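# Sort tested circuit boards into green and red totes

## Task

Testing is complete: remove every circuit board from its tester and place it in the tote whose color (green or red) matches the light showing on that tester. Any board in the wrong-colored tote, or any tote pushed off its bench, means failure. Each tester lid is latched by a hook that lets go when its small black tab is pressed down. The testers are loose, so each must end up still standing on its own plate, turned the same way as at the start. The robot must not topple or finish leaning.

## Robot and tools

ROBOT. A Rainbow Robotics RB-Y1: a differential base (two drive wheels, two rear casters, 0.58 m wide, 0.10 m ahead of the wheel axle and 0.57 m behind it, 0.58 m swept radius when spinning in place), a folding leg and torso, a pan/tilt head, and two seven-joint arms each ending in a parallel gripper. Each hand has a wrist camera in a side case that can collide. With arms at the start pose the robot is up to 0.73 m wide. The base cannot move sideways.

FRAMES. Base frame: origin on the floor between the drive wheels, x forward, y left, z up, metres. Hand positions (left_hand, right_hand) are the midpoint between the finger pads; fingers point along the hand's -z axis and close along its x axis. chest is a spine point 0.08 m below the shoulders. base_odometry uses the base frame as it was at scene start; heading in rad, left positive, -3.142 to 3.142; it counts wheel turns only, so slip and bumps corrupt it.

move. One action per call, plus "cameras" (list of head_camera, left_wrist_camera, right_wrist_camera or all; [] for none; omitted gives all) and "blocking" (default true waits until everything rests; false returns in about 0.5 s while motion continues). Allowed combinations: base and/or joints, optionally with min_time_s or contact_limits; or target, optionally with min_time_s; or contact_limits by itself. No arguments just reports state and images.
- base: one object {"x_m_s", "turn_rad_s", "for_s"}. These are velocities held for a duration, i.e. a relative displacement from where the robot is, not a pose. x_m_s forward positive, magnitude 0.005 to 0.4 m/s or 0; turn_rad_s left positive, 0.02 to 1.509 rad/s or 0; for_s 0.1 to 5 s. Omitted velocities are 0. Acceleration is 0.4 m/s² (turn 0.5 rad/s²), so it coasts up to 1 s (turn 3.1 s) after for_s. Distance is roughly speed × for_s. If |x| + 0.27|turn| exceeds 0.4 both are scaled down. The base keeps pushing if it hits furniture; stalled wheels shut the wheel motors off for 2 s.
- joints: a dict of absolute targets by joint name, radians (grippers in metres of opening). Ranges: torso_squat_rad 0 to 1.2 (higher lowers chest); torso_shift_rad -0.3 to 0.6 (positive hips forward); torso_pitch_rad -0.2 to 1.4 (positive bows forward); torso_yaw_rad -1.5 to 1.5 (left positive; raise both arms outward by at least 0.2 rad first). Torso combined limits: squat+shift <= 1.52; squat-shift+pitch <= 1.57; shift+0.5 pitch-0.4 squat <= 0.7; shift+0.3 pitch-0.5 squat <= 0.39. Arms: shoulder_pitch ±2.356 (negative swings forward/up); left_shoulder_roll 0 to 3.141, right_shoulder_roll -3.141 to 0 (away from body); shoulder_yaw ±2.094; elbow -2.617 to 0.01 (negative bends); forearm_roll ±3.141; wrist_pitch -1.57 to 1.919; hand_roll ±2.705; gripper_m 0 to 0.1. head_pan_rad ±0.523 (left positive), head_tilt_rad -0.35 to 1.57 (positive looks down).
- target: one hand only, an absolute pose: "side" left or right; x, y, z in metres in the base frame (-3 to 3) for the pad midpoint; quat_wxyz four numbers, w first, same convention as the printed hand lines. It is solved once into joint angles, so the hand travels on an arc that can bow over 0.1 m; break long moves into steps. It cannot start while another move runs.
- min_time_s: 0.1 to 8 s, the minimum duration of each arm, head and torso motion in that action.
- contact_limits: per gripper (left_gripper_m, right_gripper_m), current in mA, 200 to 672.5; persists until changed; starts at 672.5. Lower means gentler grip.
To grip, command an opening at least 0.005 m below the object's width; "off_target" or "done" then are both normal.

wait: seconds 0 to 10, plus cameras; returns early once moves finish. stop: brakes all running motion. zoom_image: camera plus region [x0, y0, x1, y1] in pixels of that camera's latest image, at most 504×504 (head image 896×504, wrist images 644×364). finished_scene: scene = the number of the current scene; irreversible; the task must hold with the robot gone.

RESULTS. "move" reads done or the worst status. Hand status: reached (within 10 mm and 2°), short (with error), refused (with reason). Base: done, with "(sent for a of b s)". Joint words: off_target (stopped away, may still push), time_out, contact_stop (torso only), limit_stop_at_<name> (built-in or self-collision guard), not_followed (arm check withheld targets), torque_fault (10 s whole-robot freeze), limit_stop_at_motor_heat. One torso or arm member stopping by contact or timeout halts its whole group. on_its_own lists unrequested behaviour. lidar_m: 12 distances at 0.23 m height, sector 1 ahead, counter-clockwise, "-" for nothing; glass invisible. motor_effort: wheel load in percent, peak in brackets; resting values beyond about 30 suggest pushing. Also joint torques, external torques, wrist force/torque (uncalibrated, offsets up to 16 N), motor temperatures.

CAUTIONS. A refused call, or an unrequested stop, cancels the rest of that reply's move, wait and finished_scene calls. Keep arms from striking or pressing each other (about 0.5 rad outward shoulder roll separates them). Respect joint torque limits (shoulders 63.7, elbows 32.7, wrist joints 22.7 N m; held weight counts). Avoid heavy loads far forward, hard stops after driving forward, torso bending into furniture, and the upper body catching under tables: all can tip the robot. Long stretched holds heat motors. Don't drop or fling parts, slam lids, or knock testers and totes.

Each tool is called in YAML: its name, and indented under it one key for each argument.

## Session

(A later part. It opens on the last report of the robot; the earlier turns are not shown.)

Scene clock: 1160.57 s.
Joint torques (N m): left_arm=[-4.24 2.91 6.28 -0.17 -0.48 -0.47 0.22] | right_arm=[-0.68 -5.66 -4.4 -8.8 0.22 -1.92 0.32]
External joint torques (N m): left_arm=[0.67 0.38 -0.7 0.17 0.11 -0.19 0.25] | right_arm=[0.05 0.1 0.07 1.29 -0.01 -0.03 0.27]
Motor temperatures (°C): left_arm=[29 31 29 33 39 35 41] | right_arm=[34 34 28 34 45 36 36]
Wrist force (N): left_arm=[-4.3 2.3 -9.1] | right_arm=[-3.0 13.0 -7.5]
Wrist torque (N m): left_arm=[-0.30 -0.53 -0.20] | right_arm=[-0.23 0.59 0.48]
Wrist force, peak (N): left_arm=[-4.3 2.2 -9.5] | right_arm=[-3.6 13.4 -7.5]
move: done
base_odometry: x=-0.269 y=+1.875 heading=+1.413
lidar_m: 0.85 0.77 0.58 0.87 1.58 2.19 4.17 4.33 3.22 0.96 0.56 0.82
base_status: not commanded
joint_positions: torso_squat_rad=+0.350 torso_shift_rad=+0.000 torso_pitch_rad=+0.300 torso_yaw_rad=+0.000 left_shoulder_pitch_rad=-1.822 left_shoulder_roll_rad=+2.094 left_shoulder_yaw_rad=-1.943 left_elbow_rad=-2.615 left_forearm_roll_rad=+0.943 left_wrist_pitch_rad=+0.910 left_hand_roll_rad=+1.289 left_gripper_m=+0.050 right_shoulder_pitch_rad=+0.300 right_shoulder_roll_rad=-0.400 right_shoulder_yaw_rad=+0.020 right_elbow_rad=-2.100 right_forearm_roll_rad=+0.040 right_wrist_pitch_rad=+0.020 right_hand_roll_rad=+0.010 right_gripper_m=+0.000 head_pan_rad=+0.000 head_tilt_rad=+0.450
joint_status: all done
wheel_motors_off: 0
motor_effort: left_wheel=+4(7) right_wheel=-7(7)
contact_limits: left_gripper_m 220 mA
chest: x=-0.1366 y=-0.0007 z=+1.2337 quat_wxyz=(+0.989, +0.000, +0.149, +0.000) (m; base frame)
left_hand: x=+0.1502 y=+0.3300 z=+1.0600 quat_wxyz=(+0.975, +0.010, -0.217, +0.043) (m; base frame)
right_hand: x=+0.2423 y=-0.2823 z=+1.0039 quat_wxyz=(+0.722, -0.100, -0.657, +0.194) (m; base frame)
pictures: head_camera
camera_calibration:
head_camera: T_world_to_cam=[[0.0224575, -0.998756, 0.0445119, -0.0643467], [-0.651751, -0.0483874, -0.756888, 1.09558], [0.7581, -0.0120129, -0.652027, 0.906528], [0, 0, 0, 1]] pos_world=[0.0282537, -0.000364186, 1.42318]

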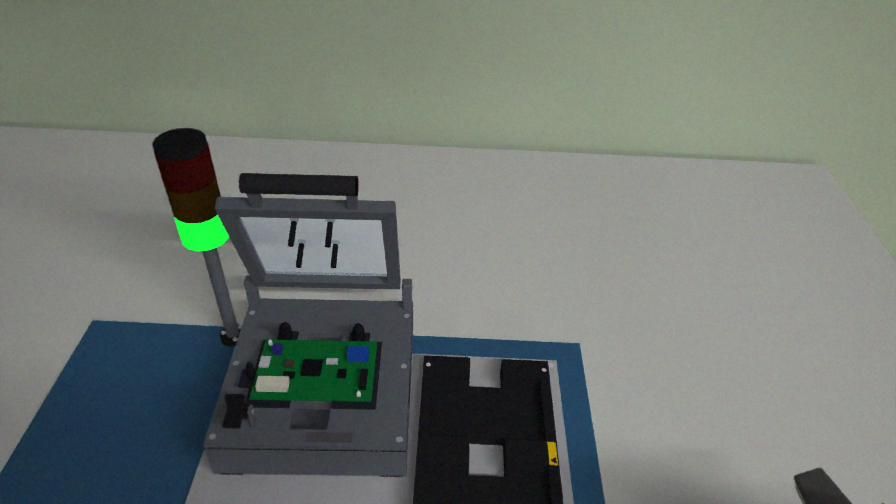

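move:
  target: {"side":"left","x":0.25,"y":0.22,"z":1.06,"quat_wxyz":[0.6084,0.0277,-0.7929,0.0212]}
  cameras: []

move:
  target: {"side":"left","x":0.395,"y":0.12,"z":1.08,"quat_wxyz":[0.6084,0.0277,-0.7929,0.0212]}

Scene clock: 1178.50 s.
Joint torques (N m): left_arm=[-10.61 7.14 6.65 -3.35 -0.99 0.88 -0.36] | right_arm=[-0.77 -5.72 -4.37 -8.92 0.25 -1.92 0.27]
External joint torques (N m): left_arm=[-0.06 -0.47 1.35 1.19 0.54 -0.15 -0.3] | right_arm=[-0.03 0.05 0.1 1.17 0.02 -0.02 0.23]
Motor temperatures (°C): left_arm=[29 31 29 33 38 35 41] | right_arm=[34 34 28 34 45 36 36]
Wrist force (N): left_arm=[-7.9 2.4 -1.9] | right_arm=[-3.6 13.1 -7.4]
Wrist torque (N m): left_arm=[-0.24 -0.76 -0.14] | right_arm=[-0.22 0.53 0.46]
Wrist force, peak (N): left_arm=[-5.2 2.3 -9.1] | right_arm=[-3.3 13.3 -7.8]
move: done
base_odometry: x=-0.269 y=+1.875 heading=+1.413
lidar_m: 0.86 0.76 0.58 0.87 1.58 2.19 4.16 4.32 3.23 0.96 0.56 0.81
base_status: not commanded
joint_positions: torso_squat_rad=+0.350 torso_shift_rad=+0.000 torso_pitch_rad=+0.300 torso_yaw_rad=+0.000 left_shoulder_pitch_rad=-0.968 left_shoulder_roll_rad=+0.978 left_shoulder_yaw_rad=-1.807 left_elbow_rad=-1.997 left_forearm_roll_rad=-1.153 left_wrist_pitch_rad=+1.919 left_hand_roll_rad=+2.138 left_gripper_m=+0.050 right_shoulder_pitch_rad=+0.300 right_shoulder_roll_rad=-0.400 right_shoulder_yaw_rad=+0.020 right_elbow_rad=-2.100 right_forearm_roll_rad=+0.040 right_wrist_pitch_rad=+0.020 right_hand_roll_rad=+0.010 right_gripper_m=+0.000 head_pan_rad=+0.000 head_tilt_rad=+0.450
joint_status: all done
wheel_motors_off: 0
motor_effort: left_wheel=+7(8) right_wheel=-6(7)
contact_limits: left_gripper_m 220 mA
chest: x=-0.1366 y=-0.0007 z=+1.2337 quat_wxyz=(+0.989, +0.000, +0.149, +0.000) (m; base frame)
left_hand: x=+0.2499 y=+0.2200 z=+1.0600 quat_wxyz=(+0.609, +0.028, -0.793, +0.021) (m; base frame)
left_hand_status: reached (checked arc, planned for 1.7 s): 0 mm and 0.0 deg off.
right_hand: x=+0.2422 y=-0.2823 z=+1.0039 quat_wxyz=(+0.722, -0.100, -0.657, +0.194) (m; base frame)
pictures: none
No camera images: "cameras" was empty.

Scene clock: 1179.87 s.
Joint torques (N m): left_arm=[-15.59 5.17 7.61 -1.45 -1.31 1.23 -0.25] | right_arm=[-0.92 -5.89 -4.21 -8.88 0.15 -1.89 0.29]
External joint torques (N m): left_arm=[2.03 -0.5 -0.54 1.02 0.32 0.21 -0.2] | right_arm=[-0.19 -0.13 0.26 1.21 -0.09 0 0.24]
Motor temperatures (°C): left_arm=[29 31 29 33 38 35 41] | right_arm=[34 34 28 34 45 36 36]
Wrist force (N): left_arm=[-7.9 2.9 -2.4] | right_arm=[-3.2 13.0 -7.2]
Wrist torque (N m): left_arm=[-0.30 -0.78 -0.19] | right_arm=[-0.23 0.57 0.47]
Wrist force, peak (N): left_arm=[-8.4 2.8 -2.4] | right_arm=[-3.4 13.4 -7.5]
move: done
base_odometry: x=-0.269 y=+1.875 heading=+1.413
lidar_m: 0.85 0.77 0.57 0.86 1.58 2.19 4.16 4.33 3.23 0.96 0.56 0.81
base_status: not commanded
joint_positions: torso_squat_rad=+0.350 torso_shift_rad=+0.000 torso_pitch_rad=+0.300 torso_yaw_rad=+0.000 left_shoulder_pitch_rad=-1.214 left_shoulder_roll_rad=+0.669 left_shoulder_yaw_rad=-1.596 left_elbow_rad=-1.555 left_forearm_roll_rad=-0.835 left_wrist_pitch_rad=+1.615 left_hand_roll_rad=+2.129 left_gripper_m=+0.050 right_shoulder_pitch_rad=+0.300 right_shoulder_roll_rad=-0.400 right_shoulder_yaw_rad=+0.020 right_elbow_rad=-2.100 right_forearm_roll_rad=+0.040 right_wrist_pitch_rad=+0.020 right_hand_roll_rad=+0.010 right_gripper_m=+0.000 head_pan_rad=+0.000 head_tilt_rad=+0.450
joint_status: all done
wheel_motors_off: 0
motor_effort: left_wheel=+7(10) right_wheel=-4(7)
contact_limits: left_gripper_m 220 mA
chest: x=-0.1366 y=-0.0007 z=+1.2337 quat_wxyz=(+0.989, +0.000, +0.149, +0.000) (m; base frame)
left_hand: x=+0.3951 y=+0.1199 z=+1.0802 quat_wxyz=(+0.608, +0.028, -0.793, +0.021) (m; base frame)
left_hand_status: reached (checked arc, planned for 0.8 s): 0 mm and 0.0 deg off.
right_hand: x=+0.2422 y=-0.2823 z=+1.0039 quat_wxyz=(+0.722, -0.100, -0.657, +0.194) (m; base frame)
pictures: head_camera, left_wrist_camera, right_wrist_camera
camera_calibration:
head_camera: T_world_to_cam=[[0.0223893, -0.998759, 0.0444863, -0.0643523], [-0.651742, -0.0483236, -0.7569, 1.0956], [0.758111, -0.0120471, -0.652015, 0.906509], [0, 0, 0, 1]] pos_world=[0.0282556, -0.000408143, 1.42318]
left_wrist_camera: T_world_to_cam=[[-0.247361, -0.00160998, 0.968922, -0.950048], [-0.415096, -0.903407, -0.107473, 0.422656], [0.875504, -0.42878, 0.2228, -0.466104], [0, 0, 0, 1]] pos_world=[0.348514, 0.180445, 1.06979]
right_wrist_camera: T_world_to_cam=[[-0.0482152, -0.391344, -0.918981, 0.826205], [-0.569961, 0.766335, -0.296437, 0.685235], [0.820256, 0.509491, -0.26, 0.277863], [0, 0, 0, 1]] pos_world=[0.202474, -0.343358, 1.03464]

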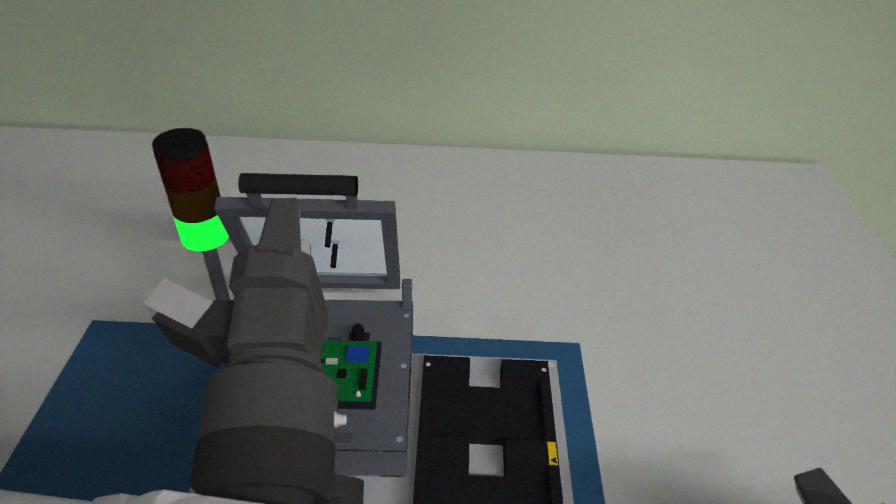

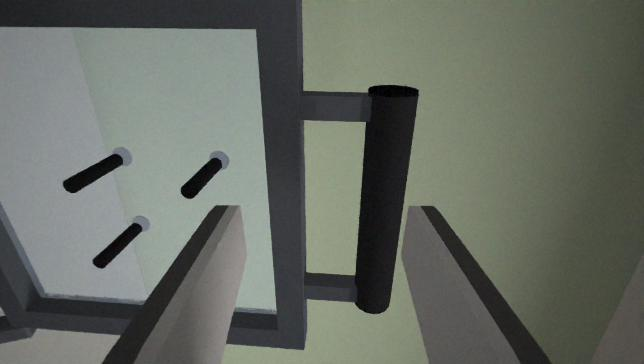

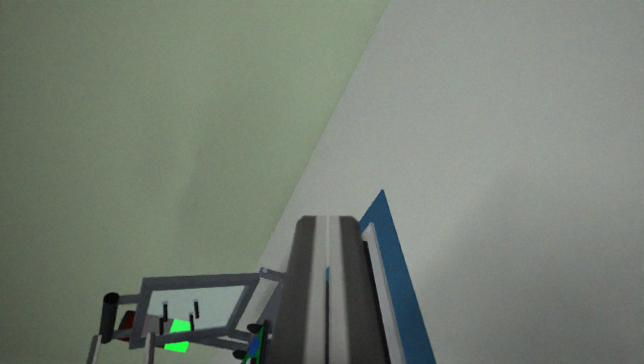

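move:
  target: {"side":"left","x":0.42,"y":0.121,"z":1.124,"quat_wxyz":[0.6084,0.0277,-0.7929,0.0212]}
  cameras: ["left_wrist_camera","right_wrist_camera"]

Scene clock: 1193.20 s.
Joint torques (N m): left_arm=[-17.05 6.58 8.5 -2.15 -1.34 0.79 0.06] | right_arm=[-0.69 -5.8 -4.58 -8.93 0.3 -1.99 0.28]
External joint torques (N m): left_arm=[1.64 0.17 -0.51 -0.02 0.36 -0.13 0.12] | right_arm=[0.05 -0.04 -0.11 1.16 0.07 -0.1 0.23]
Motor temperatures (°C): left_arm=[29 31 29 33 38 35 41] | right_arm=[34 34 28 34 45 36 36]
Wrist force (N): left_arm=[-8.1 2.6 -2.5] | right_arm=[-3.3 13.5 -7.3]
Wrist torque (N m): left_arm=[-0.27 -0.78 -0.20] | right_arm=[-0.29 0.57 0.47]
Wrist force, peak (N): left_arm=[-9.4 3.4 -0.3] | right_arm=[-3.6 13.3 -7.5]
move: done
base_odometry: x=-0.269 y=+1.875 heading=+1.413
lidar_m: 0.86 0.77 0.57 0.86 1.59 2.19 4.16 4.32 3.22 0.96 0.55 0.81
base_status: not commanded
joint_positions: torso_squat_rad=+0.350 torso_shift_rad=+0.000 torso_pitch_rad=+0.300 torso_yaw_rad=+0.000 left_shoulder_pitch_rad=-1.295 left_shoulder_roll_rad=+0.735 left_shoulder_yaw_rad=-1.540 left_elbow_rad=-1.619 left_forearm_roll_rad=-0.758 left_wrist_pitch_rad=+1.555 left_hand_roll_rad=+2.073 left_gripper_m=+0.050 right_shoulder_pitch_rad=+0.300 right_shoulder_roll_rad=-0.400 right_shoulder_yaw_rad=+0.020 right_elbow_rad=-2.100 right_forearm_roll_rad=+0.040 right_wrist_pitch_rad=+0.020 right_hand_roll_rad=+0.010 right_gripper_m=+0.000 head_pan_rad=+0.000 head_tilt_rad=+0.450
joint_status: all done
wheel_motors_off: 0
motor_effort: left_wheel=+7(8) right_wheel=-5(7)
contact_limits: left_gripper_m 220 mA
chest: x=-0.1366 y=-0.0007 z=+1.2337 quat_wxyz=(+0.989, +0.000, +0.149, +0.000) (m; base frame)
left_hand: x=+0.4199 y=+0.1210 z=+1.1242 quat_wxyz=(+0.608, +0.028, -0.793, +0.021) (m; base frame)
left_hand_status: reached (checked arc, planned for 0.3 s): 0 mm and 0.0 deg off.
right_hand: x=+0.2422 y=-0.2823 z=+1.0039 quat_wxyz=(+0.722, -0.100, -0.657, +0.194) (m; base frame)
pictures: left_wrist_camera, right_wrist_camera
camera_calibration:
left_wrist_camera: T_world_to_cam=[[-0.247622, -0.00160777, 0.968855, -0.986361], [-0.414833, -0.903522, -0.107523, 0.438672], [0.875555, -0.428539, 0.223065, -0.49755], [0, 0, 0, 1]] pos_world=[0.373364, 0.181544, 1.11379]
right_wrist_camera: T_world_to_cam=[[-0.0482187, -0.391332, -0.918985, 0.826208], [-0.569972, 0.766333, -0.296422, 0.68522], [0.820248, 0.509503, -0.26, 0.277863], [0, 0, 0, 1]] pos_world=[0.202479, -0.343356, 1.03463]

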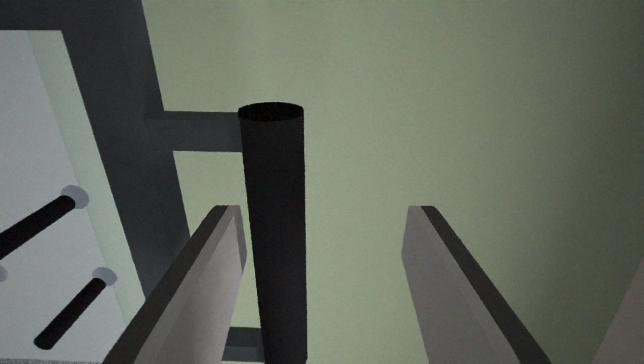

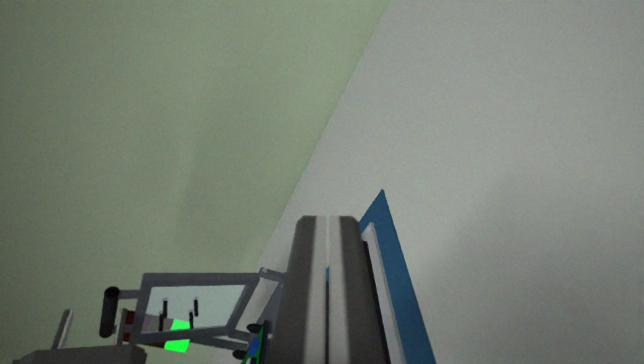

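move:
  target: {"side":"left","x":0.441,"y":0.121,"z":1.107,"quat_wxyz":[0.6084,0.0277,-0.7929,0.0212]}
  cameras: ["left_wrist_camera"]

move:
  target: {"side":"left","x":0.490,"y":0.123,"z":1.120,"quat_wxyz":[0.6084,0.0277,-0.7929,0.0212]}
  cameras: ["left_wrist_camera","right_wrist_camera"]

Scene clock: 1201.30 s.
Joint torques (N m): left_arm=[-8.05 1.3 1.92 -1.38 2.55 -3.53 0.23] | right_arm=[-0.79 -5.58 -4.27 -8.84 0.16 -1.94 0.28]
External joint torques (N m): left_arm=[11.46 -5.17 -6.77 0.23 4.16 -4.58 0.29] | right_arm=[-0.03 0.18 0.2 1.24 -0.08 -0.05 0.23]
Motor temperatures (°C): left_arm=[29 31 30 33 38 35 41] | right_arm=[34 34 28 34 45 36 36]
Wrist force (N): left_arm=[16.3 7.9 -0.2] | right_arm=[-3.4 13.1 -7.4]
Wrist torque (N m): left_arm=[-0.17 -0.96 -0.61] | right_arm=[-0.23 0.56 0.46]
Wrist force, peak (N): left_arm=[26.6 12.2 0.0] | right_arm=[-3.1 13.5 -7.6]
move: done
base_odometry: x=-0.269 y=+1.875 heading=+1.413
lidar_m: 0.86 0.77 0.58 0.87 1.58 2.20 4.16 4.33 3.23 0.97 0.55 0.82
base_status: not commanded
joint_positions: torso_squat_rad=+0.350 torso_shift_rad=-0.001 torso_pitch_rad=+0.299 torso_yaw_rad=+0.000 left_shoulder_pitch_rad=-1.299 left_shoulder_roll_rad=+0.677 left_shoulder_yaw_rad=-1.548 left_elbow_rad=-1.459 left_forearm_roll_rad=-0.762 left_wrist_pitch_rad=+1.489 left_hand_roll_rad=+2.148 left_gripper_m=+0.037 right_shoulder_pitch_rad=+0.300 right_shoulder_roll_rad=-0.400 right_shoulder_yaw_rad=+0.020 right_elbow_rad=-2.100 right_forearm_roll_rad=+0.040 right_wrist_pitch_rad=+0.020 right_hand_roll_rad=+0.010 right_gripper_m=+0.000 head_pan_rad=+0.000 head_tilt_rad=+0.450
joint_status: all done
wheel_motors_off: 0
motor_effort: left_wheel=+8(10) right_wheel=-6(7)
contact_limits: left_gripper_m 220 mA
chest: x=-0.1373 y=-0.0007 z=+1.2338 quat_wxyz=(+0.989, +0.000, +0.149, +0.000) (m; base frame)
left_hand: x=+0.4410 y=+0.1215 z=+1.1103 quat_wxyz=(+0.606, +0.028, -0.795, +0.022) (m; base frame)
left_hand_status: reached (checked arc, planned for 0.5 s): 3 mm and 0.3 deg off.
right_hand: x=+0.2419 y=-0.2822 z=+1.0044 quat_wxyz=(+0.721, -0.101, -0.657, +0.194) (m; base frame)
pictures: left_wrist_camera
camera_calibration:
left_wrist_camera: T_world_to_cam=[[-0.252747, -0.0015334, 0.967531, -0.96397], [-0.413098, -0.904098, -0.109346, 0.44768], [0.874911, -0.427322, 0.227875, -0.517878], [0, 0, 0, 1]] pos_world=[0.394392, 0.181968, 1.09963]

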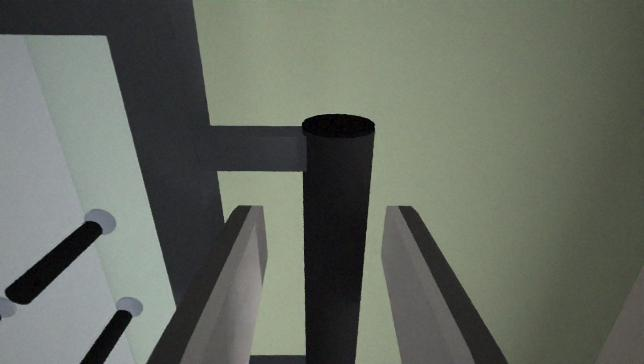

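Scene clock: 1202.37 s.
Joint torques (N m): left_arm=[-10.4 2.66 4.1 -0.88 2.06 -1.93 0.19] | right_arm=[-1.05 -5.63 -4.47 -8.94 0.31 -1.91 0.39]
External joint torques (N m): left_arm=[11.04 -4.4 -4.25 -0.34 3.56 -3.1 0.24] | right_arm=[-0.3 0.13 0 1.14 0.08 -0.02 0.34]
Motor temperatures (°C): left_arm=[29 31 30 33 38 35 41] | right_arm=[34 34 28 34 45 36 36]
Wrist force (N): left_arm=[12.1 4.8 -5.6] | right_arm=[-3.0 13.2 -7.2]
Wrist torque (N m): left_arm=[-0.27 -1.02 -0.47] | right_arm=[-0.26 0.61 0.47]
Wrist force, peak (N): left_arm=[18.2 11.0 1.2] | right_arm=[-3.5 13.3 -7.6]
move: done
base_odometry: x=-0.269 y=+1.875 heading=+1.413
lidar_m: 0.86 0.77 0.58 0.87 1.58 2.20 4.16 4.33 3.22 0.97 0.57 0.82
base_status: not commanded
joint_positions: torso_squat_rad=+0.350 torso_shift_rad=+0.000 torso_pitch_rad=+0.299 torso_yaw_rad=+0.000 left_shoulder_pitch_rad=-1.366 left_shoulder_roll_rad=+0.621 left_shoulder_yaw_rad=-1.528 left_elbow_rad=-1.236 left_forearm_roll_rad=-0.721 left_wrist_pitch_rad=+1.330 left_hand_roll_rad=+2.221 left_gripper_m=+0.044 right_shoulder_pitch_rad=+0.300 right_shoulder_roll_rad=-0.400 right_shoulder_yaw_rad=+0.020 right_elbow_rad=-2.100 right_forearm_roll_rad=+0.040 right_wrist_pitch_rad=+0.020 right_hand_roll_rad=+0.010 right_gripper_m=+0.000 head_pan_rad=+0.000 head_tilt_rad=+0.450
joint_status: all done
wheel_motors_off: 0
motor_effort: left_wheel=+8(11) right_wheel=-5(7)
contact_limits: left_gripper_m 220 mA
chest: x=-0.1371 y=-0.0008 z=+1.2337 quat_wxyz=(+0.989, +0.001, +0.149, +0.000) (m; base frame)
left_hand: x=+0.4907 y=+0.1231 z=+1.1219 quat_wxyz=(+0.607, +0.028, -0.794, +0.022) (m; base frame)
left_hand_status: reached (checked arc, planned for 0.5 s): 2 mm and 0.2 deg off.
right_hand: x=+0.2420 y=-0.2823 z=+1.0043 quat_wxyz=(+0.721, -0.101, -0.657, +0.194) (m; base frame)
pictures: left_wrist_camera, right_wrist_camera
camera_calibration:
left_wrist_camera: T_world_to_cam=[[-0.250773, -0.00177953, 0.968044, -0.964155], [-0.41399, -0.903743, -0.108906, 0.470821], [0.875058, -0.428071, 0.225897, -0.561159], [0, 0, 0, 1]] pos_world=[0.444178, 0.18357, 1.11138]
right_wrist_camera: T_world_to_cam=[[-0.0473417, -0.391248, -0.919067, 0.826447], [-0.569737, 0.76633, -0.296881, 0.685577], [0.820463, 0.509571, -0.259188, 0.277337], [0, 0, 0, 1]] pos_world=[0.202179, -0.343355, 1.03498]

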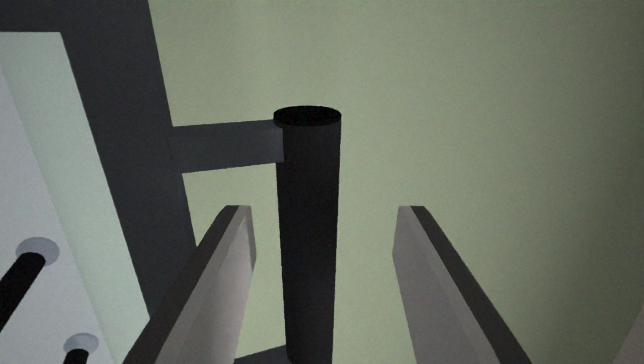

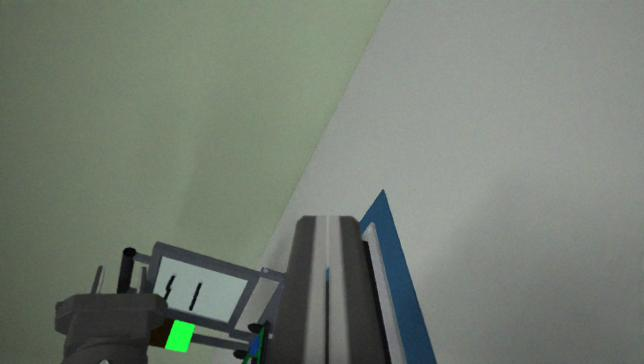

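move:
  joints: {"left_gripper_m":0.0}
  contact_limits: {"left_gripper_m":450}
  cameras: ["head_camera","left_wrist_camera","right_wrist_camera"]

Scene clock: 1209.87 s.
Joint torques (N m): left_arm=[-18.61 5 6.73 -0.84 -0.73 0.64 0.1] | right_arm=[-0.75 -5.96 -4.5 -8.94 0.3 -1.9 0.2]
External joint torques (N m): left_arm=[2.79 -2.04 -1.61 -0.29 0.77 -0.52 0.15] | right_arm=[-0.01 -0.2 -0.04 1.14 0.06 -0.01 0.15]
Motor temperatures (°C): left_arm=[29 31 29 33 38 35 41] | right_arm=[34 34 28 34 45 36 36]
Wrist force (N): left_arm=[-5.9 2.5 -3.4] | right_arm=[-3.2 13.0 -7.1]
Wrist torque (N m): left_arm=[-0.23 -0.87 -0.33] | right_arm=[-0.21 0.57 0.47]
Wrist force, peak (N): left_arm=[12.7 4.7 -5.5] | right_arm=[-3.6 13.4 -7.3]
move: off_target
base_odometry: x=-0.269 y=+1.875 heading=+1.413
lidar_m: 0.85 0.77 0.58 0.86 1.58 2.19 4.16 4.33 3.23 0.97 0.56 0.82
base_status: not commanded
joint_positions: torso_squat_rad=+0.350 torso_shift_rad=+0.000 torso_pitch_rad=+0.300 torso_yaw_rad=+0.000 left_shoulder_pitch_rad=-1.364 left_shoulder_roll_rad=+0.620 left_shoulder_yaw_rad=-1.528 left_elbow_rad=-1.236 left_forearm_roll_rad=-0.720 left_wrist_pitch_rad=+1.329 left_hand_roll_rad=+2.221 left_gripper_m=+0.015 right_shoulder_pitch_rad=+0.300 right_shoulder_roll_rad=-0.400 right_shoulder_yaw_rad=+0.020 right_elbow_rad=-2.100 right_forearm_roll_rad=+0.040 right_wrist_pitch_rad=+0.020 right_hand_roll_rad=+0.010 right_gripper_m=+0.000 head_pan_rad=+0.000 head_tilt_rad=+0.450
joint_status: left_gripper_m off_target (ended at +0.015, target +0.000)
wheel_motors_off: 0
motor_effort: left_wheel=+8(9) right_wheel=-6(6)
contact_limits: left_gripper_m 450 mA
chest: x=-0.1367 y=-0.0008 z=+1.2337 quat_wxyz=(+0.989, +0.000, +0.149, +0.000) (m; base frame)
left_hand: x=+0.4906 y=+0.1231 z=+1.1198 quat_wxyz=(+0.608, +0.028, -0.793, +0.021) (m; base frame)
right_hand: x=+0.2422 y=-0.2823 z=+1.0040 quat_wxyz=(+0.722, -0.100, -0.657, +0.194) (m; base frame)
pictures: head_camera, left_wrist_camera, right_wrist_camera
camera_calibration:
head_camera: T_world_to_cam=[[0.0224456, -0.998762, 0.0444002, -0.0642719], [-0.651576, -0.0482978, -0.757044, 1.09573], [0.758251, -0.0119378, -0.651853, 0.906428], [0, 0, 0, 1]] pos_world=[0.0280946, -0.000450197, 1.42323]
left_wrist_camera: T_world_to_cam=[[-0.246977, -0.0020434, 0.969019, -0.965026], [-0.414569, -0.903638, -0.107568, 0.469385], [0.875863, -0.428292, 0.222331, -0.556945], [0, 0, 0, 1]] pos_world=[0.44406, 0.183648, 1.10945]
right_wrist_camera: T_world_to_cam=[[-0.0479849, -0.391262, -0.919027, 0.826287], [-0.569949, 0.766323, -0.296492, 0.685266], [0.820278, 0.509572, -0.259771, 0.277707], [0, 0, 0, 1]] pos_world=[0.202419, -0.343352, 1.0347]

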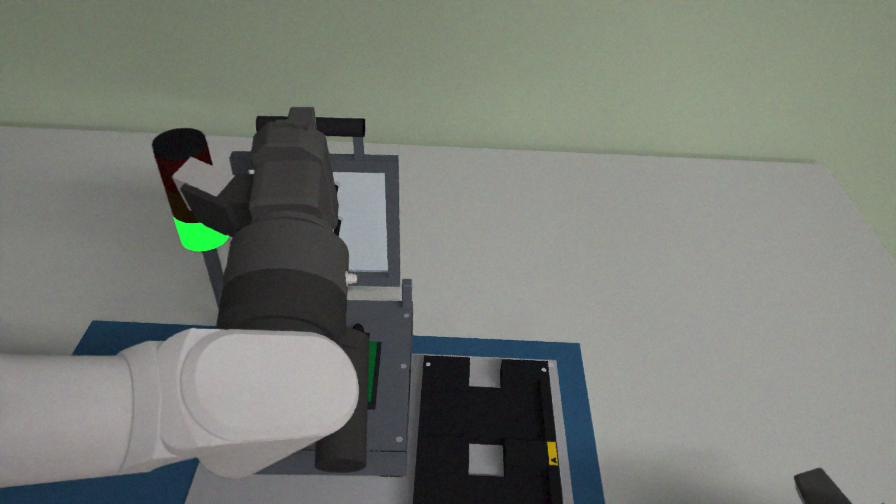

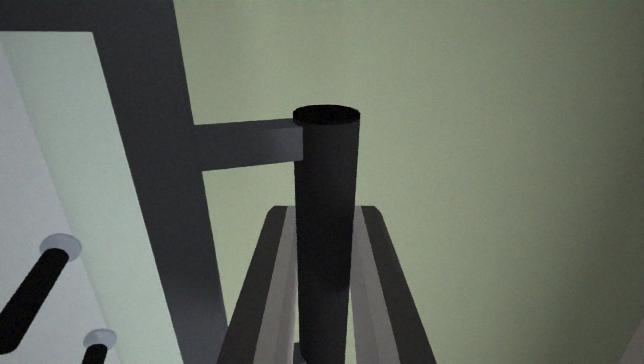

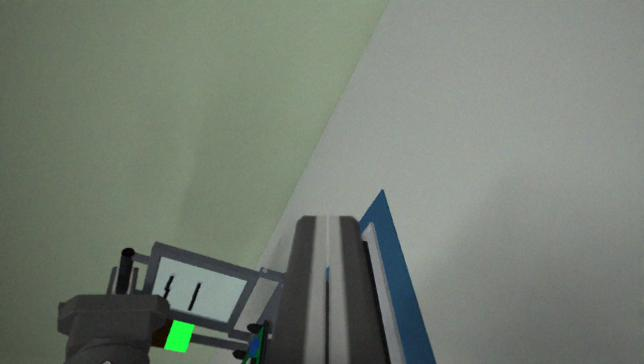

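move:
  target: {"side":"left","x":0.486,"y":0.123,"z":1.140,"quat_wxyz":[0.6084,0.0277,-0.7929,0.0212]}
  min_time_s: 1.5

Scene clock: 1217.50 s.
Joint torques (N m): left_arm=[-31.05 11.4 15.43 -0.44 -3.85 3.69 -0.15] | right_arm=[-0.63 -5.57 -4.36 -8.82 0.22 -1.93 0.32]
External joint torques (N m): left_arm=[-9.8 4.23 6.59 0.31 -2.29 2.6 -0.1] | right_arm=[0.09 0.19 0.11 1.26 -0.02 -0.04 0.27]
Motor temperatures (°C): left_arm=[30 31 30 33 38 35 41] | right_arm=[34 34 28 34 45 36 36]
Wrist force (N): left_arm=[-24.8 2.2 4.5] | right_arm=[-3.4 12.9 -7.5]
Wrist torque (N m): left_arm=[-0.24 -0.59 -0.26] | right_arm=[-0.20 0.54 0.46]
Wrist force, peak (N): left_arm=[-24.8 2.3 4.9] | right_arm=[-3.4 13.5 -7.5]
move: done
base_odometry: x=-0.269 y=+1.875 heading=+1.413
lidar_m: 0.85 0.77 0.58 0.87 1.58 2.20 4.17 4.33 3.22 0.96 0.56 0.81
base_status: not commanded
joint_positions: torso_squat_rad=+0.350 torso_shift_rad=+0.000 torso_pitch_rad=+0.300 torso_yaw_rad=+0.000 left_shoulder_pitch_rad=-1.381 left_shoulder_roll_rad=+0.666 left_shoulder_yaw_rad=-1.513 left_elbow_rad=-1.328 left_forearm_roll_rad=-0.699 left_wrist_pitch_rad=+1.350 left_hand_roll_rad=+2.170 left_gripper_m=+0.015 right_shoulder_pitch_rad=+0.300 right_shoulder_roll_rad=-0.400 right_shoulder_yaw_rad=+0.020 right_elbow_rad=-2.100 right_forearm_roll_rad=+0.040 right_wrist_pitch_rad=+0.020 right_hand_roll_rad=+0.010 right_gripper_m=+0.000 head_pan_rad=+0.000 head_tilt_rad=+0.450
joint_status: all done
wheel_motors_off: 0
motor_effort: left_wheel=+7(9) right_wheel=-5(6)
contact_limits: left_gripper_m 450 mA
chest: x=-0.1364 y=-0.0007 z=+1.2336 quat_wxyz=(+0.989, +0.000, +0.150, +0.000) (m; base frame)
left_hand: x=+0.4864 y=+0.1225 z=+1.1369 quat_wxyz=(+0.608, +0.028, -0.793, +0.021) (m; base frame)
left_hand_status: reached (checked arc, planned for 1.5 s): 3 mm and 0.1 deg off.
right_hand: x=+0.2424 y=-0.2823 z=+1.0037 quat_wxyz=(+0.722, -0.100, -0.657, +0.194) (m; base frame)
pictures: head_camera, left_wrist_camera, right_wrist_camera
camera_calibration:
head_camera: T_world_to_cam=[[0.0224436, -0.998758, 0.0444853, -0.0643478], [-0.652123, -0.0483523, -0.75657, 1.09527], [0.757781, -0.0120297, -0.652398, 0.906731], [0, 0, 0, 1]] pos_world=[0.0285921, -0.000401239, 1.42306]
left_wrist_camera: T_world_to_cam=[[-0.248758, -0.00222326, 0.968563, -0.98121], [-0.415481, -0.903074, -0.108782, 0.470655], [0.874926, -0.42948, 0.223723, -0.558327], [0, 0, 0, 1]] pos_world=[0.43996, 0.183064, 1.12647]
right_wrist_camera: T_world_to_cam=[[-0.0486598, -0.391354, -0.918953, 0.82609], [-0.570136, 0.766312, -0.296159, 0.684994], [0.820108, 0.509517, -0.260414, 0.27815], [0, 0, 0, 1]] pos_world=[0.202625, -0.343348, 1.03444]

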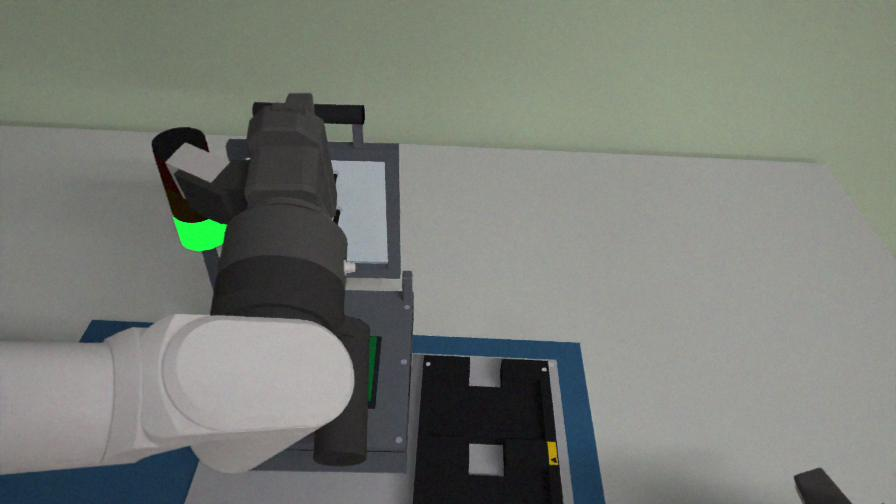

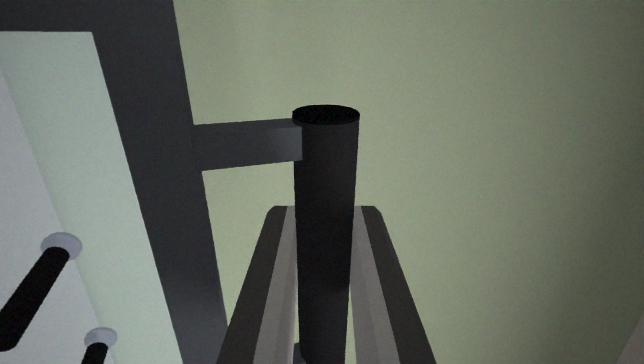

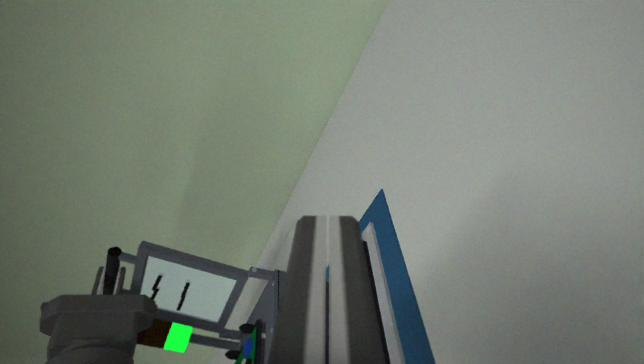

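move:
  cameras: ["head_camera"]

Scene clock: 1249.80 s.
Joint torques (N m): left_arm=[-30.86 11.67 15.55 -0.43 -4.01 3.76 -0.22] | right_arm=[-0.71 -5.67 -4.43 -8.84 0.31 -1.97 0.27]
External joint torques (N m): left_arm=[-9.6 4.5 6.71 0.31 -2.45 2.67 -0.17] | right_arm=[0.02 0.09 0.04 1.24 0.07 -0.08 0.22]
Motor temperatures (°C): left_arm=[31 32 30 33 39 35 41] | right_arm=[34 34 28 34 45 36 36]
Wrist force (N): left_arm=[-24.4 2.3 4.4] | right_arm=[-3.2 13.1 -7.3]
Wrist torque (N m): left_arm=[-0.24 -0.55 -0.27] | right_arm=[-0.23 0.59 0.47]
Wrist force, peak (N): left_arm=[-24.9 2.2 4.6] | right_arm=[-3.6 13.3 -7.7]
base_odometry: x=-0.269 y=+1.875 heading=+1.413
lidar_m: 0.86 0.77 0.58 0.87 1.58 2.20 4.16 4.33 3.23 0.97 0.56 0.80
base_status: not commanded
joint_positions: torso_squat_rad=+0.350 torso_shift_rad=+0.000 torso_pitch_rad=+0.300 torso_yaw_rad=+0.000 left_shoulder_pitch_rad=-1.381 left_shoulder_roll_rad=+0.666 left_shoulder_yaw_rad=-1.513 left_elbow_rad=-1.328 left_forearm_roll_rad=-0.699 left_wrist_pitch_rad=+1.350 left_hand_roll_rad=+2.170 left_gripper_m=+0.015 right_shoulder_pitch_rad=+0.300 right_shoulder_roll_rad=-0.400 right_shoulder_yaw_rad=+0.020 right_elbow_rad=-2.100 right_forearm_roll_rad=+0.040 right_wrist_pitch_rad=+0.020 right_hand_roll_rad=+0.010 right_gripper_m=+0.000 head_pan_rad=+0.000 head_tilt_rad=+0.450
joint_status: all done
wheel_motors_off: 0
motor_effort: left_wheel=+8(9) right_wheel=-5(6)
contact_limits: left_gripper_m 450 mA
chest: x=-0.1364 y=-0.0007 z=+1.2336 quat_wxyz=(+0.989, +0.000, +0.150, +0.000) (m; base frame)
left_hand: x=+0.4864 y=+0.1225 z=+1.1369 quat_wxyz=(+0.608, +0.028, -0.793, +0.021) (m; base frame)
left_hand_status: reached (checked arc, planned for 1.5 s): 3 mm and 0.1 deg off.
right_hand: x=+0.2424 y=-0.2823 z=+1.0037 quat_wxyz=(+0.722, -0.100, -0.657, +0.194) (m; base frame)
pictures: head_camera
camera_calibration:
head_camera: T_world_to_cam=[[0.0224435, -0.998758, 0.0444856, -0.064348], [-0.652122, -0.0483524, -0.75657, 1.09527], [0.757781, -0.01203, -0.652398, 0.906731], [0, 0, 0, 1]] pos_world=[0.0285918, -0.000401114, 1.42306]

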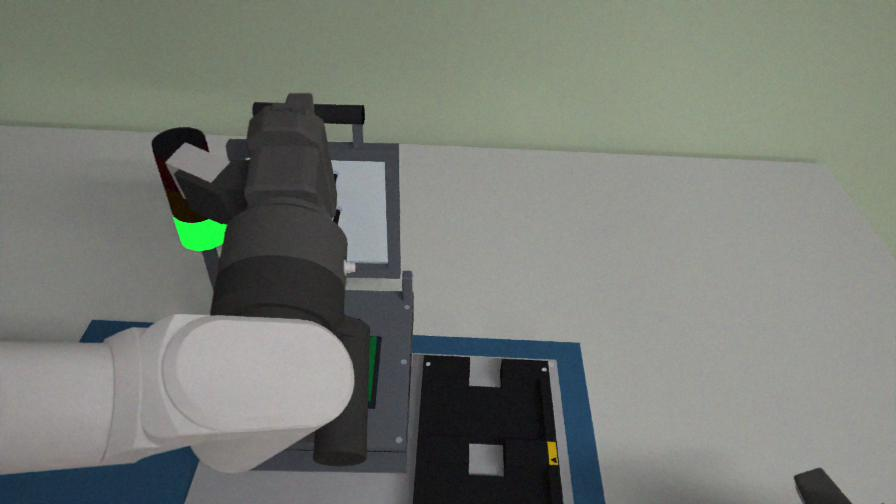

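move:
  target: {"side":"left","x":0.462,"y":0.124,"z":1.143,"quat_wxyz":[0.6084,0.0277,-0.7929,0.0212]}
  min_time_s: 2
  cameras: []

move:
  target: {"side":"left","x":0.44,"y":0.126,"z":1.143,"quat_wxyz":[0.6084,0.0277,-0.7929,0.0212]}
  min_time_s: 2
  cameras: ["head_camera"]

Scene clock: 1269.60 s.
Joint torques (N m): left_arm=[-21.44 10.32 12.8 -1.66 -2.64 2.93 -0.25] | right_arm=[-0.96 -5.6 -4.44 -8.86 0.27 -2.01 0.34]
External joint torques (N m): left_arm=[-1.15 3.29 3.55 -0.37 -1 1.95 -0.2] | right_arm=[-0.24 0.16 0.02 1.22 0.03 -0.12 0.29]
Motor temperatures (°C): left_arm=[32 32 30 33 39 35 41] | right_arm=[34 34 28 34 45 36 36]
Wrist force (N): left_arm=[-18.5 -1.1 -4.1] | right_arm=[-3.1 13.0 -7.5]
Wrist torque (N m): left_arm=[-0.19 -1.10 -0.22] | right_arm=[-0.22 0.58 0.48]
Wrist force, peak (N): left_arm=[-24.7 2.5 4.7] | right_arm=[-3.3 13.5 -7.6]
move: done
base_odometry: x=-0.269 y=+1.875 heading=+1.413
lidar_m: 0.86 0.76 0.57 0.88 1.58 2.19 4.16 4.32 3.23 0.97 0.56 0.81
base_status: not commanded
joint_positions: torso_squat_rad=+0.350 torso_shift_rad=+0.000 torso_pitch_rad=+0.300 torso_yaw_rad=+0.000 left_shoulder_pitch_rad=-1.362 left_shoulder_roll_rad=+0.724 left_shoulder_yaw_rad=-1.510 left_elbow_rad=-1.487 left_forearm_roll_rad=-0.700 left_wrist_pitch_rad=+1.429 left_hand_roll_rad=+2.109 left_gripper_m=+0.015 right_shoulder_pitch_rad=+0.300 right_shoulder_roll_rad=-0.400 right_shoulder_yaw_rad=+0.020 right_elbow_rad=-2.100 right_forearm_roll_rad=+0.040 right_wrist_pitch_rad=+0.020 right_hand_roll_rad=+0.010 right_gripper_m=+0.000 head_pan_rad=+0.000 head_tilt_rad=+0.450
joint_status: all done
wheel_motors_off: 0
motor_effort: left_wheel=+6(10) right_wheel=-5(7)
contact_limits: left_gripper_m 450 mA
chest: x=-0.1364 y=-0.0007 z=+1.2336 quat_wxyz=(+0.989, +0.000, +0.150, +0.000) (m; base frame)
left_hand: x=+0.4619 y=+0.1236 z=+1.1422 quat_wxyz=(+0.609, +0.027, -0.793, +0.021) (m; base frame)
left_hand_status: reached (checked arc, planned for 2.0 s): 1 mm and 0.1 deg off.
right_hand: x=+0.2424 y=-0.2823 z=+1.0037 quat_wxyz=(+0.722, -0.100, -0.657, +0.194) (m; base frame)
pictures: none
No camera images: "cameras" was empty.

Scene clock: 1271.93 s.
Joint torques (N m): left_arm=[-19.35 9.92 9.99 -2.13 -2.56 2.8 -0.22] | right_arm=[-0.87 -5.62 -4.24 -8.76 0.28 -1.83 0.3]
External joint torques (N m): left_arm=[0.06 3.04 0.65 -0.42 -0.88 1.88 -0.17] | right_arm=[-0.15 0.13 0.23 1.33 0.05 0.06 0.25]
Motor temperatures (°C): left_arm=[31 32 30 33 39 35 41] | right_arm=[34 34 28 34 45 36 36]
Wrist force (N): left_arm=[-17.4 -2.0 -5.3] | right_arm=[-3.4 12.8 -7.5]
Wrist torque (N m): left_arm=[-0.22 -1.12 -0.20] | right_arm=[-0.19 0.54 0.46]
Wrist force, peak (N): left_arm=[-17.4 5.8 -5.6] | right_arm=[-3.4 13.5 -7.5]
move: done
base_odometry: x=-0.269 y=+1.875 heading=+1.413
lidar_m: 0.85 0.76 0.58 0.88 1.58 2.19 4.16 4.33 3.23 0.97 0.56 0.81
base_status: not commanded
joint_positions: torso_squat_rad=+0.350 torso_shift_rad=+0.000 torso_pitch_rad=+0.300 torso_yaw_rad=+0.000 left_shoulder_pitch_rad=-1.338 left_shoulder_roll_rad=+0.761 left_shoulder_yaw_rad=-1.517 left_elbow_rad=-1.599 left_forearm_roll_rad=-0.715 left_wrist_pitch_rad=+1.496 left_hand_roll_rad=+2.073 left_gripper_m=+0.015 right_shoulder_pitch_rad=+0.300 right_shoulder_roll_rad=-0.400 right_shoulder_yaw_rad=+0.020 right_elbow_rad=-2.100 right_forearm_roll_rad=+0.040 right_wrist_pitch_rad=+0.020 right_hand_roll_rad=+0.010 right_gripper_m=+0.000 head_pan_rad=+0.000 head_tilt_rad=+0.450
joint_status: all done
wheel_motors_off: 0
motor_effort: left_wheel=+7(9) right_wheel=-6(6)
contact_limits: left_gripper_m 450 mA
chest: x=-0.1364 y=-0.0007 z=+1.2336 quat_wxyz=(+0.989, +0.000, +0.150, +0.000) (m; base frame)
left_hand: x=+0.4400 y=+0.1256 z=+1.1427 quat_wxyz=(+0.609, +0.027, -0.793, +0.021) (m; base frame)
left_hand_status: reached (checked arc, planned for 2.0 s): 1 mm and 0.1 deg off.
right_hand: x=+0.2424 y=-0.2823 z=+1.0037 quat_wxyz=(+0.722, -0.100, -0.657, +0.194) (m; base frame)
pictures: head_camera
camera_calibration:
head_camera: T_world_to_cam=[[0.0224111, -0.998757, 0.0445226, -0.0643752], [-0.652113, -0.0483595, -0.756578, 1.09528], [0.757791, -0.012078, -0.652386, 0.906722], [0, 0, 0, 1]] pos_world=[0.0285854, -0.000376515, 1.42307]

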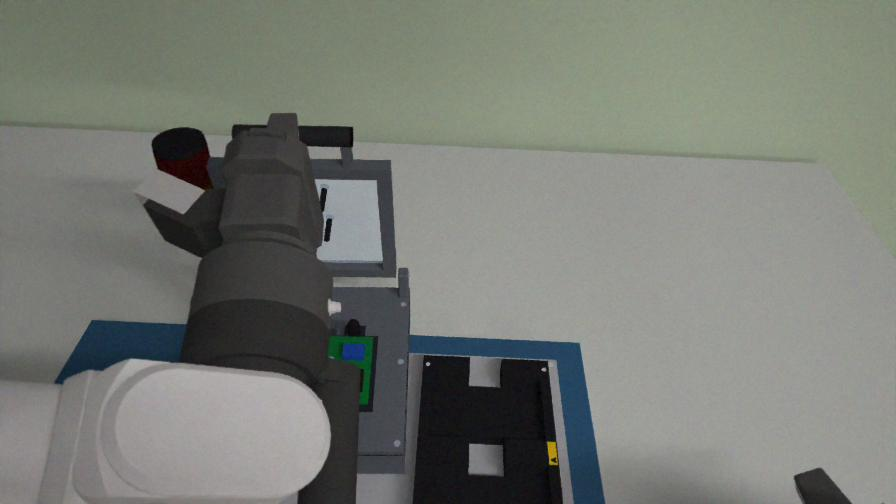

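move:
  target: {"side":"left","x":0.415,"y":0.127,"z":1.12,"quat_wxyz":[0.676,0.0257,-0.736,0.0236]}
  min_time_s: 2
  cameras: []

move:
  target: {"side":"left","x":0.392,"y":0.128,"z":1.103,"quat_wxyz":[0.7368,0.0236,-0.6752,0.0257]}
  min_time_s: 2
  cameras: ["head_camera"]

Scene clock: 1294.77 s.
Joint torques (N m): left_arm=[-17.34 10.34 12.07 -2.75 -2.12 2.89 -0.41] | right_arm=[-0.81 -5.86 -4.68 -8.82 0.22 -1.93 0.27]
External joint torques (N m): left_arm=[0.82 3.67 2.54 -0.31 -0.3 2.12 -0.36] | right_arm=[-0.09 -0.11 -0.22 1.27 -0.01 -0.04 0.23]
Motor temperatures (°C): left_arm=[31 32 30 33 38 35 41] | right_arm=[34 34 28 34 45 36 36]
Wrist force (N): left_arm=[-16.6 -3.8 -8.6] | right_arm=[-3.1 13.1 -7.5]
Wrist torque (N m): left_arm=[-0.24 -1.02 -0.06] | right_arm=[-0.22 0.58 0.47]
Wrist force, peak (N): left_arm=[-16.9 -3.6 -8.8] | right_arm=[-3.4 13.2 -7.7]
move: done
base_odometry: x=-0.269 y=+1.875 heading=+1.413
lidar_m: 0.86 0.76 0.58 0.87 1.59 2.19 4.16 4.33 3.22 0.96 0.56 0.82
base_status: not commanded
joint_positions: torso_squat_rad=+0.350 torso_shift_rad=+0.000 torso_pitch_rad=+0.300 torso_yaw_rad=+0.000 left_shoulder_pitch_rad=-1.309 left_shoulder_roll_rad=+0.824 left_shoulder_yaw_rad=-1.489 left_elbow_rad=-1.794 left_forearm_roll_rad=-0.571 left_wrist_pitch_rad=+1.512 left_hand_roll_rad=+1.970 left_gripper_m=+0.015 right_shoulder_pitch_rad=+0.300 right_shoulder_roll_rad=-0.400 right_shoulder_yaw_rad=+0.020 right_elbow_rad=-2.100 right_forearm_roll_rad=+0.040 right_wrist_pitch_rad=+0.020 right_hand_roll_rad=+0.010 right_gripper_m=+0.000 head_pan_rad=+0.000 head_tilt_rad=+0.450
joint_status: all done
wheel_motors_off: 0
motor_effort: left_wheel=+8(9) right_wheel=-4(7)
contact_limits: left_gripper_m 450 mA
chest: x=-0.1364 y=-0.0007 z=+1.2336 quat_wxyz=(+0.989, +0.000, +0.150, +0.000) (m; base frame)
left_hand: x=+0.4147 y=+0.1263 z=+1.1196 quat_wxyz=(+0.676, +0.025, -0.736, +0.023) (m; base frame)
left_hand_status: reached (checked arc, planned for 2.0 s): 1 mm and 0.1 deg off.
right_hand: x=+0.2424 y=-0.2823 z=+1.0037 quat_wxyz=(+0.722, -0.100, -0.657, +0.194) (m; base frame)
pictures: none
No camera images: "cameras" was empty.

Scene clock: 1297.30 s.
Joint torques (N m): left_arm=[-12.76 9.91 9.1 -0.97 -0.26 1.9 0.04] | right_arm=[-0.59 -5.6 -4.49 -8.91 0.24 -1.93 0.29]
External joint torques (N m): left_arm=[4.47 3.35 -0.47 1.9 1.6 1.3 0.09] | right_arm=[0.15 0.15 -0.02 1.18 0.01 -0.04 0.24]
Motor temperatures (°C): left_arm=[31 32 30 33 38 35 41] | right_arm=[34 34 28 34 45 36 36]
Wrist force (N): left_arm=[-7.2 -4.6 -4.8] | right_arm=[-3.3 13.0 -7.2]
Wrist torque (N m): left_arm=[-0.35 -1.14 -0.35] | right_arm=[-0.22 0.56 0.48]
Wrist force, peak (N): left_arm=[-16.4 -4.5 -9.1] | right_arm=[-2.9 13.7 -7.6]
move: done
base_odometry: x=-0.269 y=+1.875 heading=+1.413
lidar_m: 0.85 0.77 0.58 0.87 1.58 2.20 4.16 4.32 3.23 0.96 0.56 0.81
base_status: not commanded
joint_positions: torso_squat_rad=+0.350 torso_shift_rad=+0.000 torso_pitch_rad=+0.300 torso_yaw_rad=+0.000 left_shoulder_pitch_rad=-1.295 left_shoulder_roll_rad=+0.878 left_shoulder_yaw_rad=-1.449 left_elbow_rad=-1.952 left_forearm_roll_rad=-0.403 left_wrist_pitch_rad=+1.528 left_hand_roll_rad=+1.884 left_gripper_m=+0.015 right_shoulder_pitch_rad=+0.300 right_shoulder_roll_rad=-0.400 right_shoulder_yaw_rad=+0.020 right_elbow_rad=-2.100 right_forearm_roll_rad=+0.040 right_wrist_pitch_rad=+0.020 right_hand_roll_rad=+0.010 right_gripper_m=+0.000 head_pan_rad=+0.000 head_tilt_rad=+0.450
joint_status: all done
wheel_motors_off: 0
motor_effort: left_wheel=+3(9) right_wheel=-4(7)
contact_limits: left_gripper_m 450 mA
chest: x=-0.1367 y=-0.0008 z=+1.2337 quat_wxyz=(+0.989, +0.001, +0.149, +0.000) (m; base frame)
left_hand: x=+0.3916 y=+0.1270 z=+1.1038 quat_wxyz=(+0.736, +0.023, -0.676, +0.025) (m; base frame)
left_hand_status: reached (checked arc, planned for 2.0 s): 1 mm and 0.2 deg off.
right_hand: x=+0.2422 y=-0.2824 z=+1.0039 quat_wxyz=(+0.722, -0.100, -0.657, +0.194) (m; base frame)
pictures: head_camera
camera_calibration:
head_camera: T_world_to_cam=[[0.0223175, -0.998767, 0.0443339, -0.0642875], [-0.651629, -0.0481632, -0.757007, 1.0957], [0.75821, -0.0119948, -0.6519, 0.906445], [0, 0, 0, 1]] pos_world=[0.0281503, -0.00056319, 1.42322]

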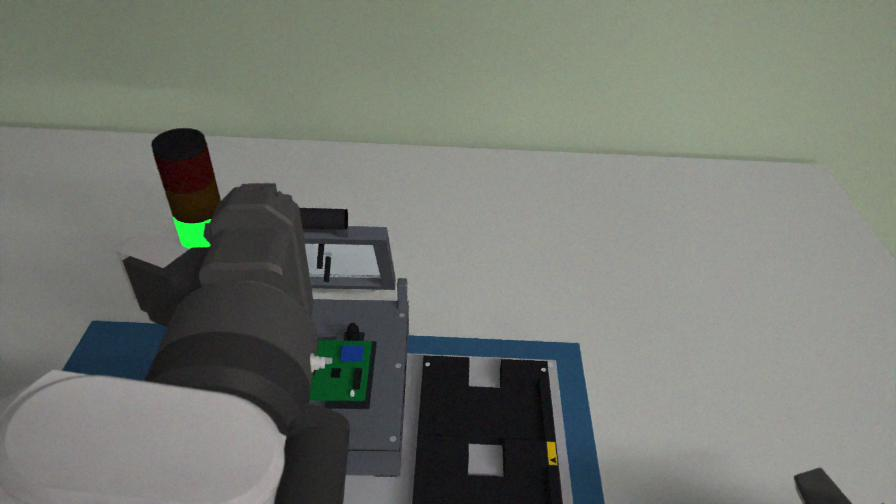

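move:
  target: {"side":"left","x":0.382,"y":0.128,"z":1.078,"quat_wxyz":[0.7368,0.0236,-0.6752,0.0257]}
  min_time_s: 2
  cameras: []

move:
  target: {"side":"left","x":0.362,"y":0.129,"z":1.094,"quat_wxyz":[0.7368,0.0236,-0.6752,0.0257]}
  min_time_s: 2
  cameras: ["head_camera"]

Scene clock: 1309.87 s.
Joint torques (N m): left_arm=[-4.12 5.95 0.95 3.47 4.39 -0.47 0.74] | right_arm=[-0.65 -5.62 -4.48 -8.8 0.22 -1.96 0.25]
External joint torques (N m): left_arm=[12.74 -0.38 -8.27 6.63 6.23 -1.13 0.79] | right_arm=[0.13 0.14 -0.02 1.28 -0.01 -0.07 0.2]
Motor temperatures (°C): left_arm=[30 32 30 33 38 35 41] | right_arm=[34 34 28 34 45 36 36]
Wrist force (N): left_arm=[16.2 -1.7 15.0] | right_arm=[-3.3 13.1 -7.3]
Wrist torque (N m): left_arm=[-0.25 -1.77 -0.50] | right_arm=[-0.24 0.56 0.45]
Wrist force, peak (N): left_arm=[33.1 -2.1 21.8] | right_arm=[-3.2 13.4 -7.6]
move: done
base_odometry: x=-0.269 y=+1.875 heading=+1.413
lidar_m: 0.86 0.77 0.58 0.88 1.58 2.20 4.16 4.32 3.22 0.97 0.55 0.80
base_status: not commanded
joint_positions: torso_squat_rad=+0.350 torso_shift_rad=-0.001 torso_pitch_rad=+0.298 torso_yaw_rad=+0.000 left_shoulder_pitch_rad=-1.253 left_shoulder_roll_rad=+0.846 left_shoulder_yaw_rad=-1.484 left_elbow_rad=-1.920 left_forearm_roll_rad=-0.464 left_wrist_pitch_rad=+1.540 left_hand_roll_rad=+1.923 left_gripper_m=+0.015 right_shoulder_pitch_rad=+0.300 right_shoulder_roll_rad=-0.400 right_shoulder_yaw_rad=+0.020 right_elbow_rad=-2.100 right_forearm_roll_rad=+0.040 right_wrist_pitch_rad=+0.020 right_hand_roll_rad=+0.010 right_gripper_m=+0.000 head_pan_rad=+0.000 head_tilt_rad=+0.450
joint_status: all done
wheel_motors_off: 0
motor_effort: left_wheel=+6(8) right_wheel=-5(7)
contact_limits: left_gripper_m 450 mA
chest: x=-0.1376 y=-0.0009 z=+1.2338 quat_wxyz=(+0.989, +0.001, +0.149, +0.000) (m; base frame)
left_hand: x=+0.3819 y=+0.1270 z=+1.0815 quat_wxyz=(+0.735, +0.022, -0.678, +0.026) (m; base frame)
left_hand_status: reached (checked arc, planned for 2.0 s): 4 mm and 0.4 deg off.
right_hand: x=+0.2416 y=-0.2824 z=+1.0046 quat_wxyz=(+0.721, -0.101, -0.657, +0.194) (m; base frame)
pictures: none
No camera images: "cameras" was empty.

Scene clock: 1312.20 s.
Joint torques (N m): left_arm=[-17.75 9.31 13.76 -4.82 -3.42 2.91 -0.21] | right_arm=[-1 -5.59 -4.46 -8.75 0.19 -1.92 0.31]
External joint torques (N m): left_arm=[-1.67 3.1 4.7 -1.35 -1.56 2.31 -0.15] | right_arm=[-0.27 0.17 0 1.33 -0.04 -0.03 0.26]
Motor temperatures (°C): left_arm=[30 32 30 33 38 35 41] | right_arm=[34 34 28 34 45 36 36]
Wrist force (N): left_arm=[-21.2 -1.3 -12.9] | right_arm=[-3.4 13.3 -7.3]
Wrist torque (N m): left_arm=[-0.63 -0.86 -0.22] | right_arm=[-0.28 0.57 0.47]
Wrist force, peak (N): left_arm=[-21.3 -1.2 -13.0] | right_arm=[-3.3 13.3 -8.1]
move: done
base_odometry: x=-0.269 y=+1.875 heading=+1.413
lidar_m: 0.86 0.77 0.58 0.87 1.59 2.19 4.16 4.32 3.22 0.96 0.55 0.82
base_status: not commanded
joint_positions: torso_squat_rad=+0.350 torso_shift_rad=+0.000 torso_pitch_rad=+0.300 torso_yaw_rad=+0.000 left_shoulder_pitch_rad=-1.247 left_shoulder_roll_rad=+0.879 left_shoulder_yaw_rad=-1.480 left_elbow_rad=-2.034 left_forearm_roll_rad=-0.457 left_wrist_pitch_rad=+1.610 left_hand_roll_rad=+1.881 left_gripper_m=+0.015 right_shoulder_pitch_rad=+0.300 right_shoulder_roll_rad=-0.400 right_shoulder_yaw_rad=+0.020 right_elbow_rad=-2.100 right_forearm_roll_rad=+0.040 right_wrist_pitch_rad=+0.020 right_hand_roll_rad=+0.010 right_gripper_m=+0.000 head_pan_rad=+0.000 head_tilt_rad=+0.450
joint_status: all done
wheel_motors_off: 0
motor_effort: left_wheel=+6(8) right_wheel=-3(5)
contact_limits: left_gripper_m 450 mA
chest: x=-0.1363 y=-0.0008 z=+1.2336 quat_wxyz=(+0.989, +0.001, +0.150, +0.000) (m; base frame)
left_hand: x=+0.3627 y=+0.1288 z=+1.0919 quat_wxyz=(+0.738, +0.023, -0.674, +0.025) (m; base frame)
left_hand_status: reached (checked arc, planned for 2.0 s): 2 mm and 0.2 deg off.
right_hand: x=+0.2424 y=-0.2824 z=+1.0037 quat_wxyz=(+0.722, -0.100, -0.657, +0.194) (m; base frame)
pictures: head_camera
camera_calibration:
head_camera: T_world_to_cam=[[0.0223738, -0.998764, 0.0443764, -0.0642968], [-0.652087, -0.0482248, -0.756609, 1.09534], [0.757814, -0.012009, -0.65236, 0.906676], [0, 0, 0, 1]] pos_world=[0.0286028, -0.00050656, 1.42308]

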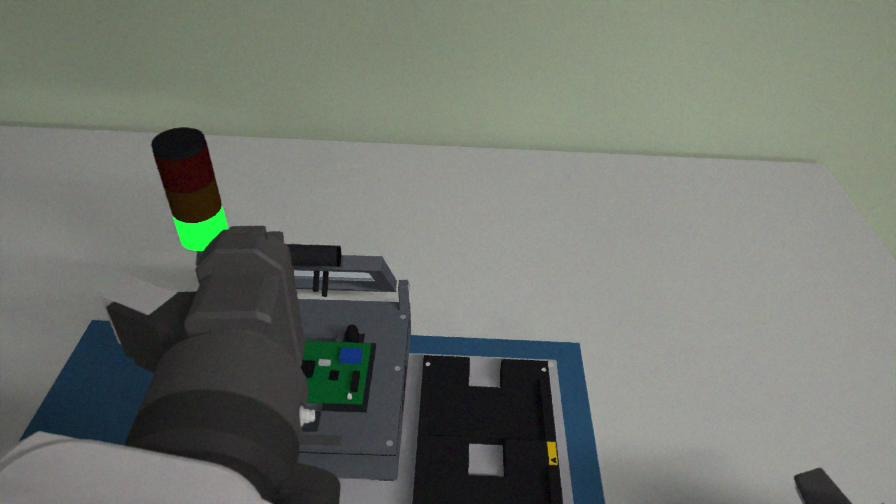

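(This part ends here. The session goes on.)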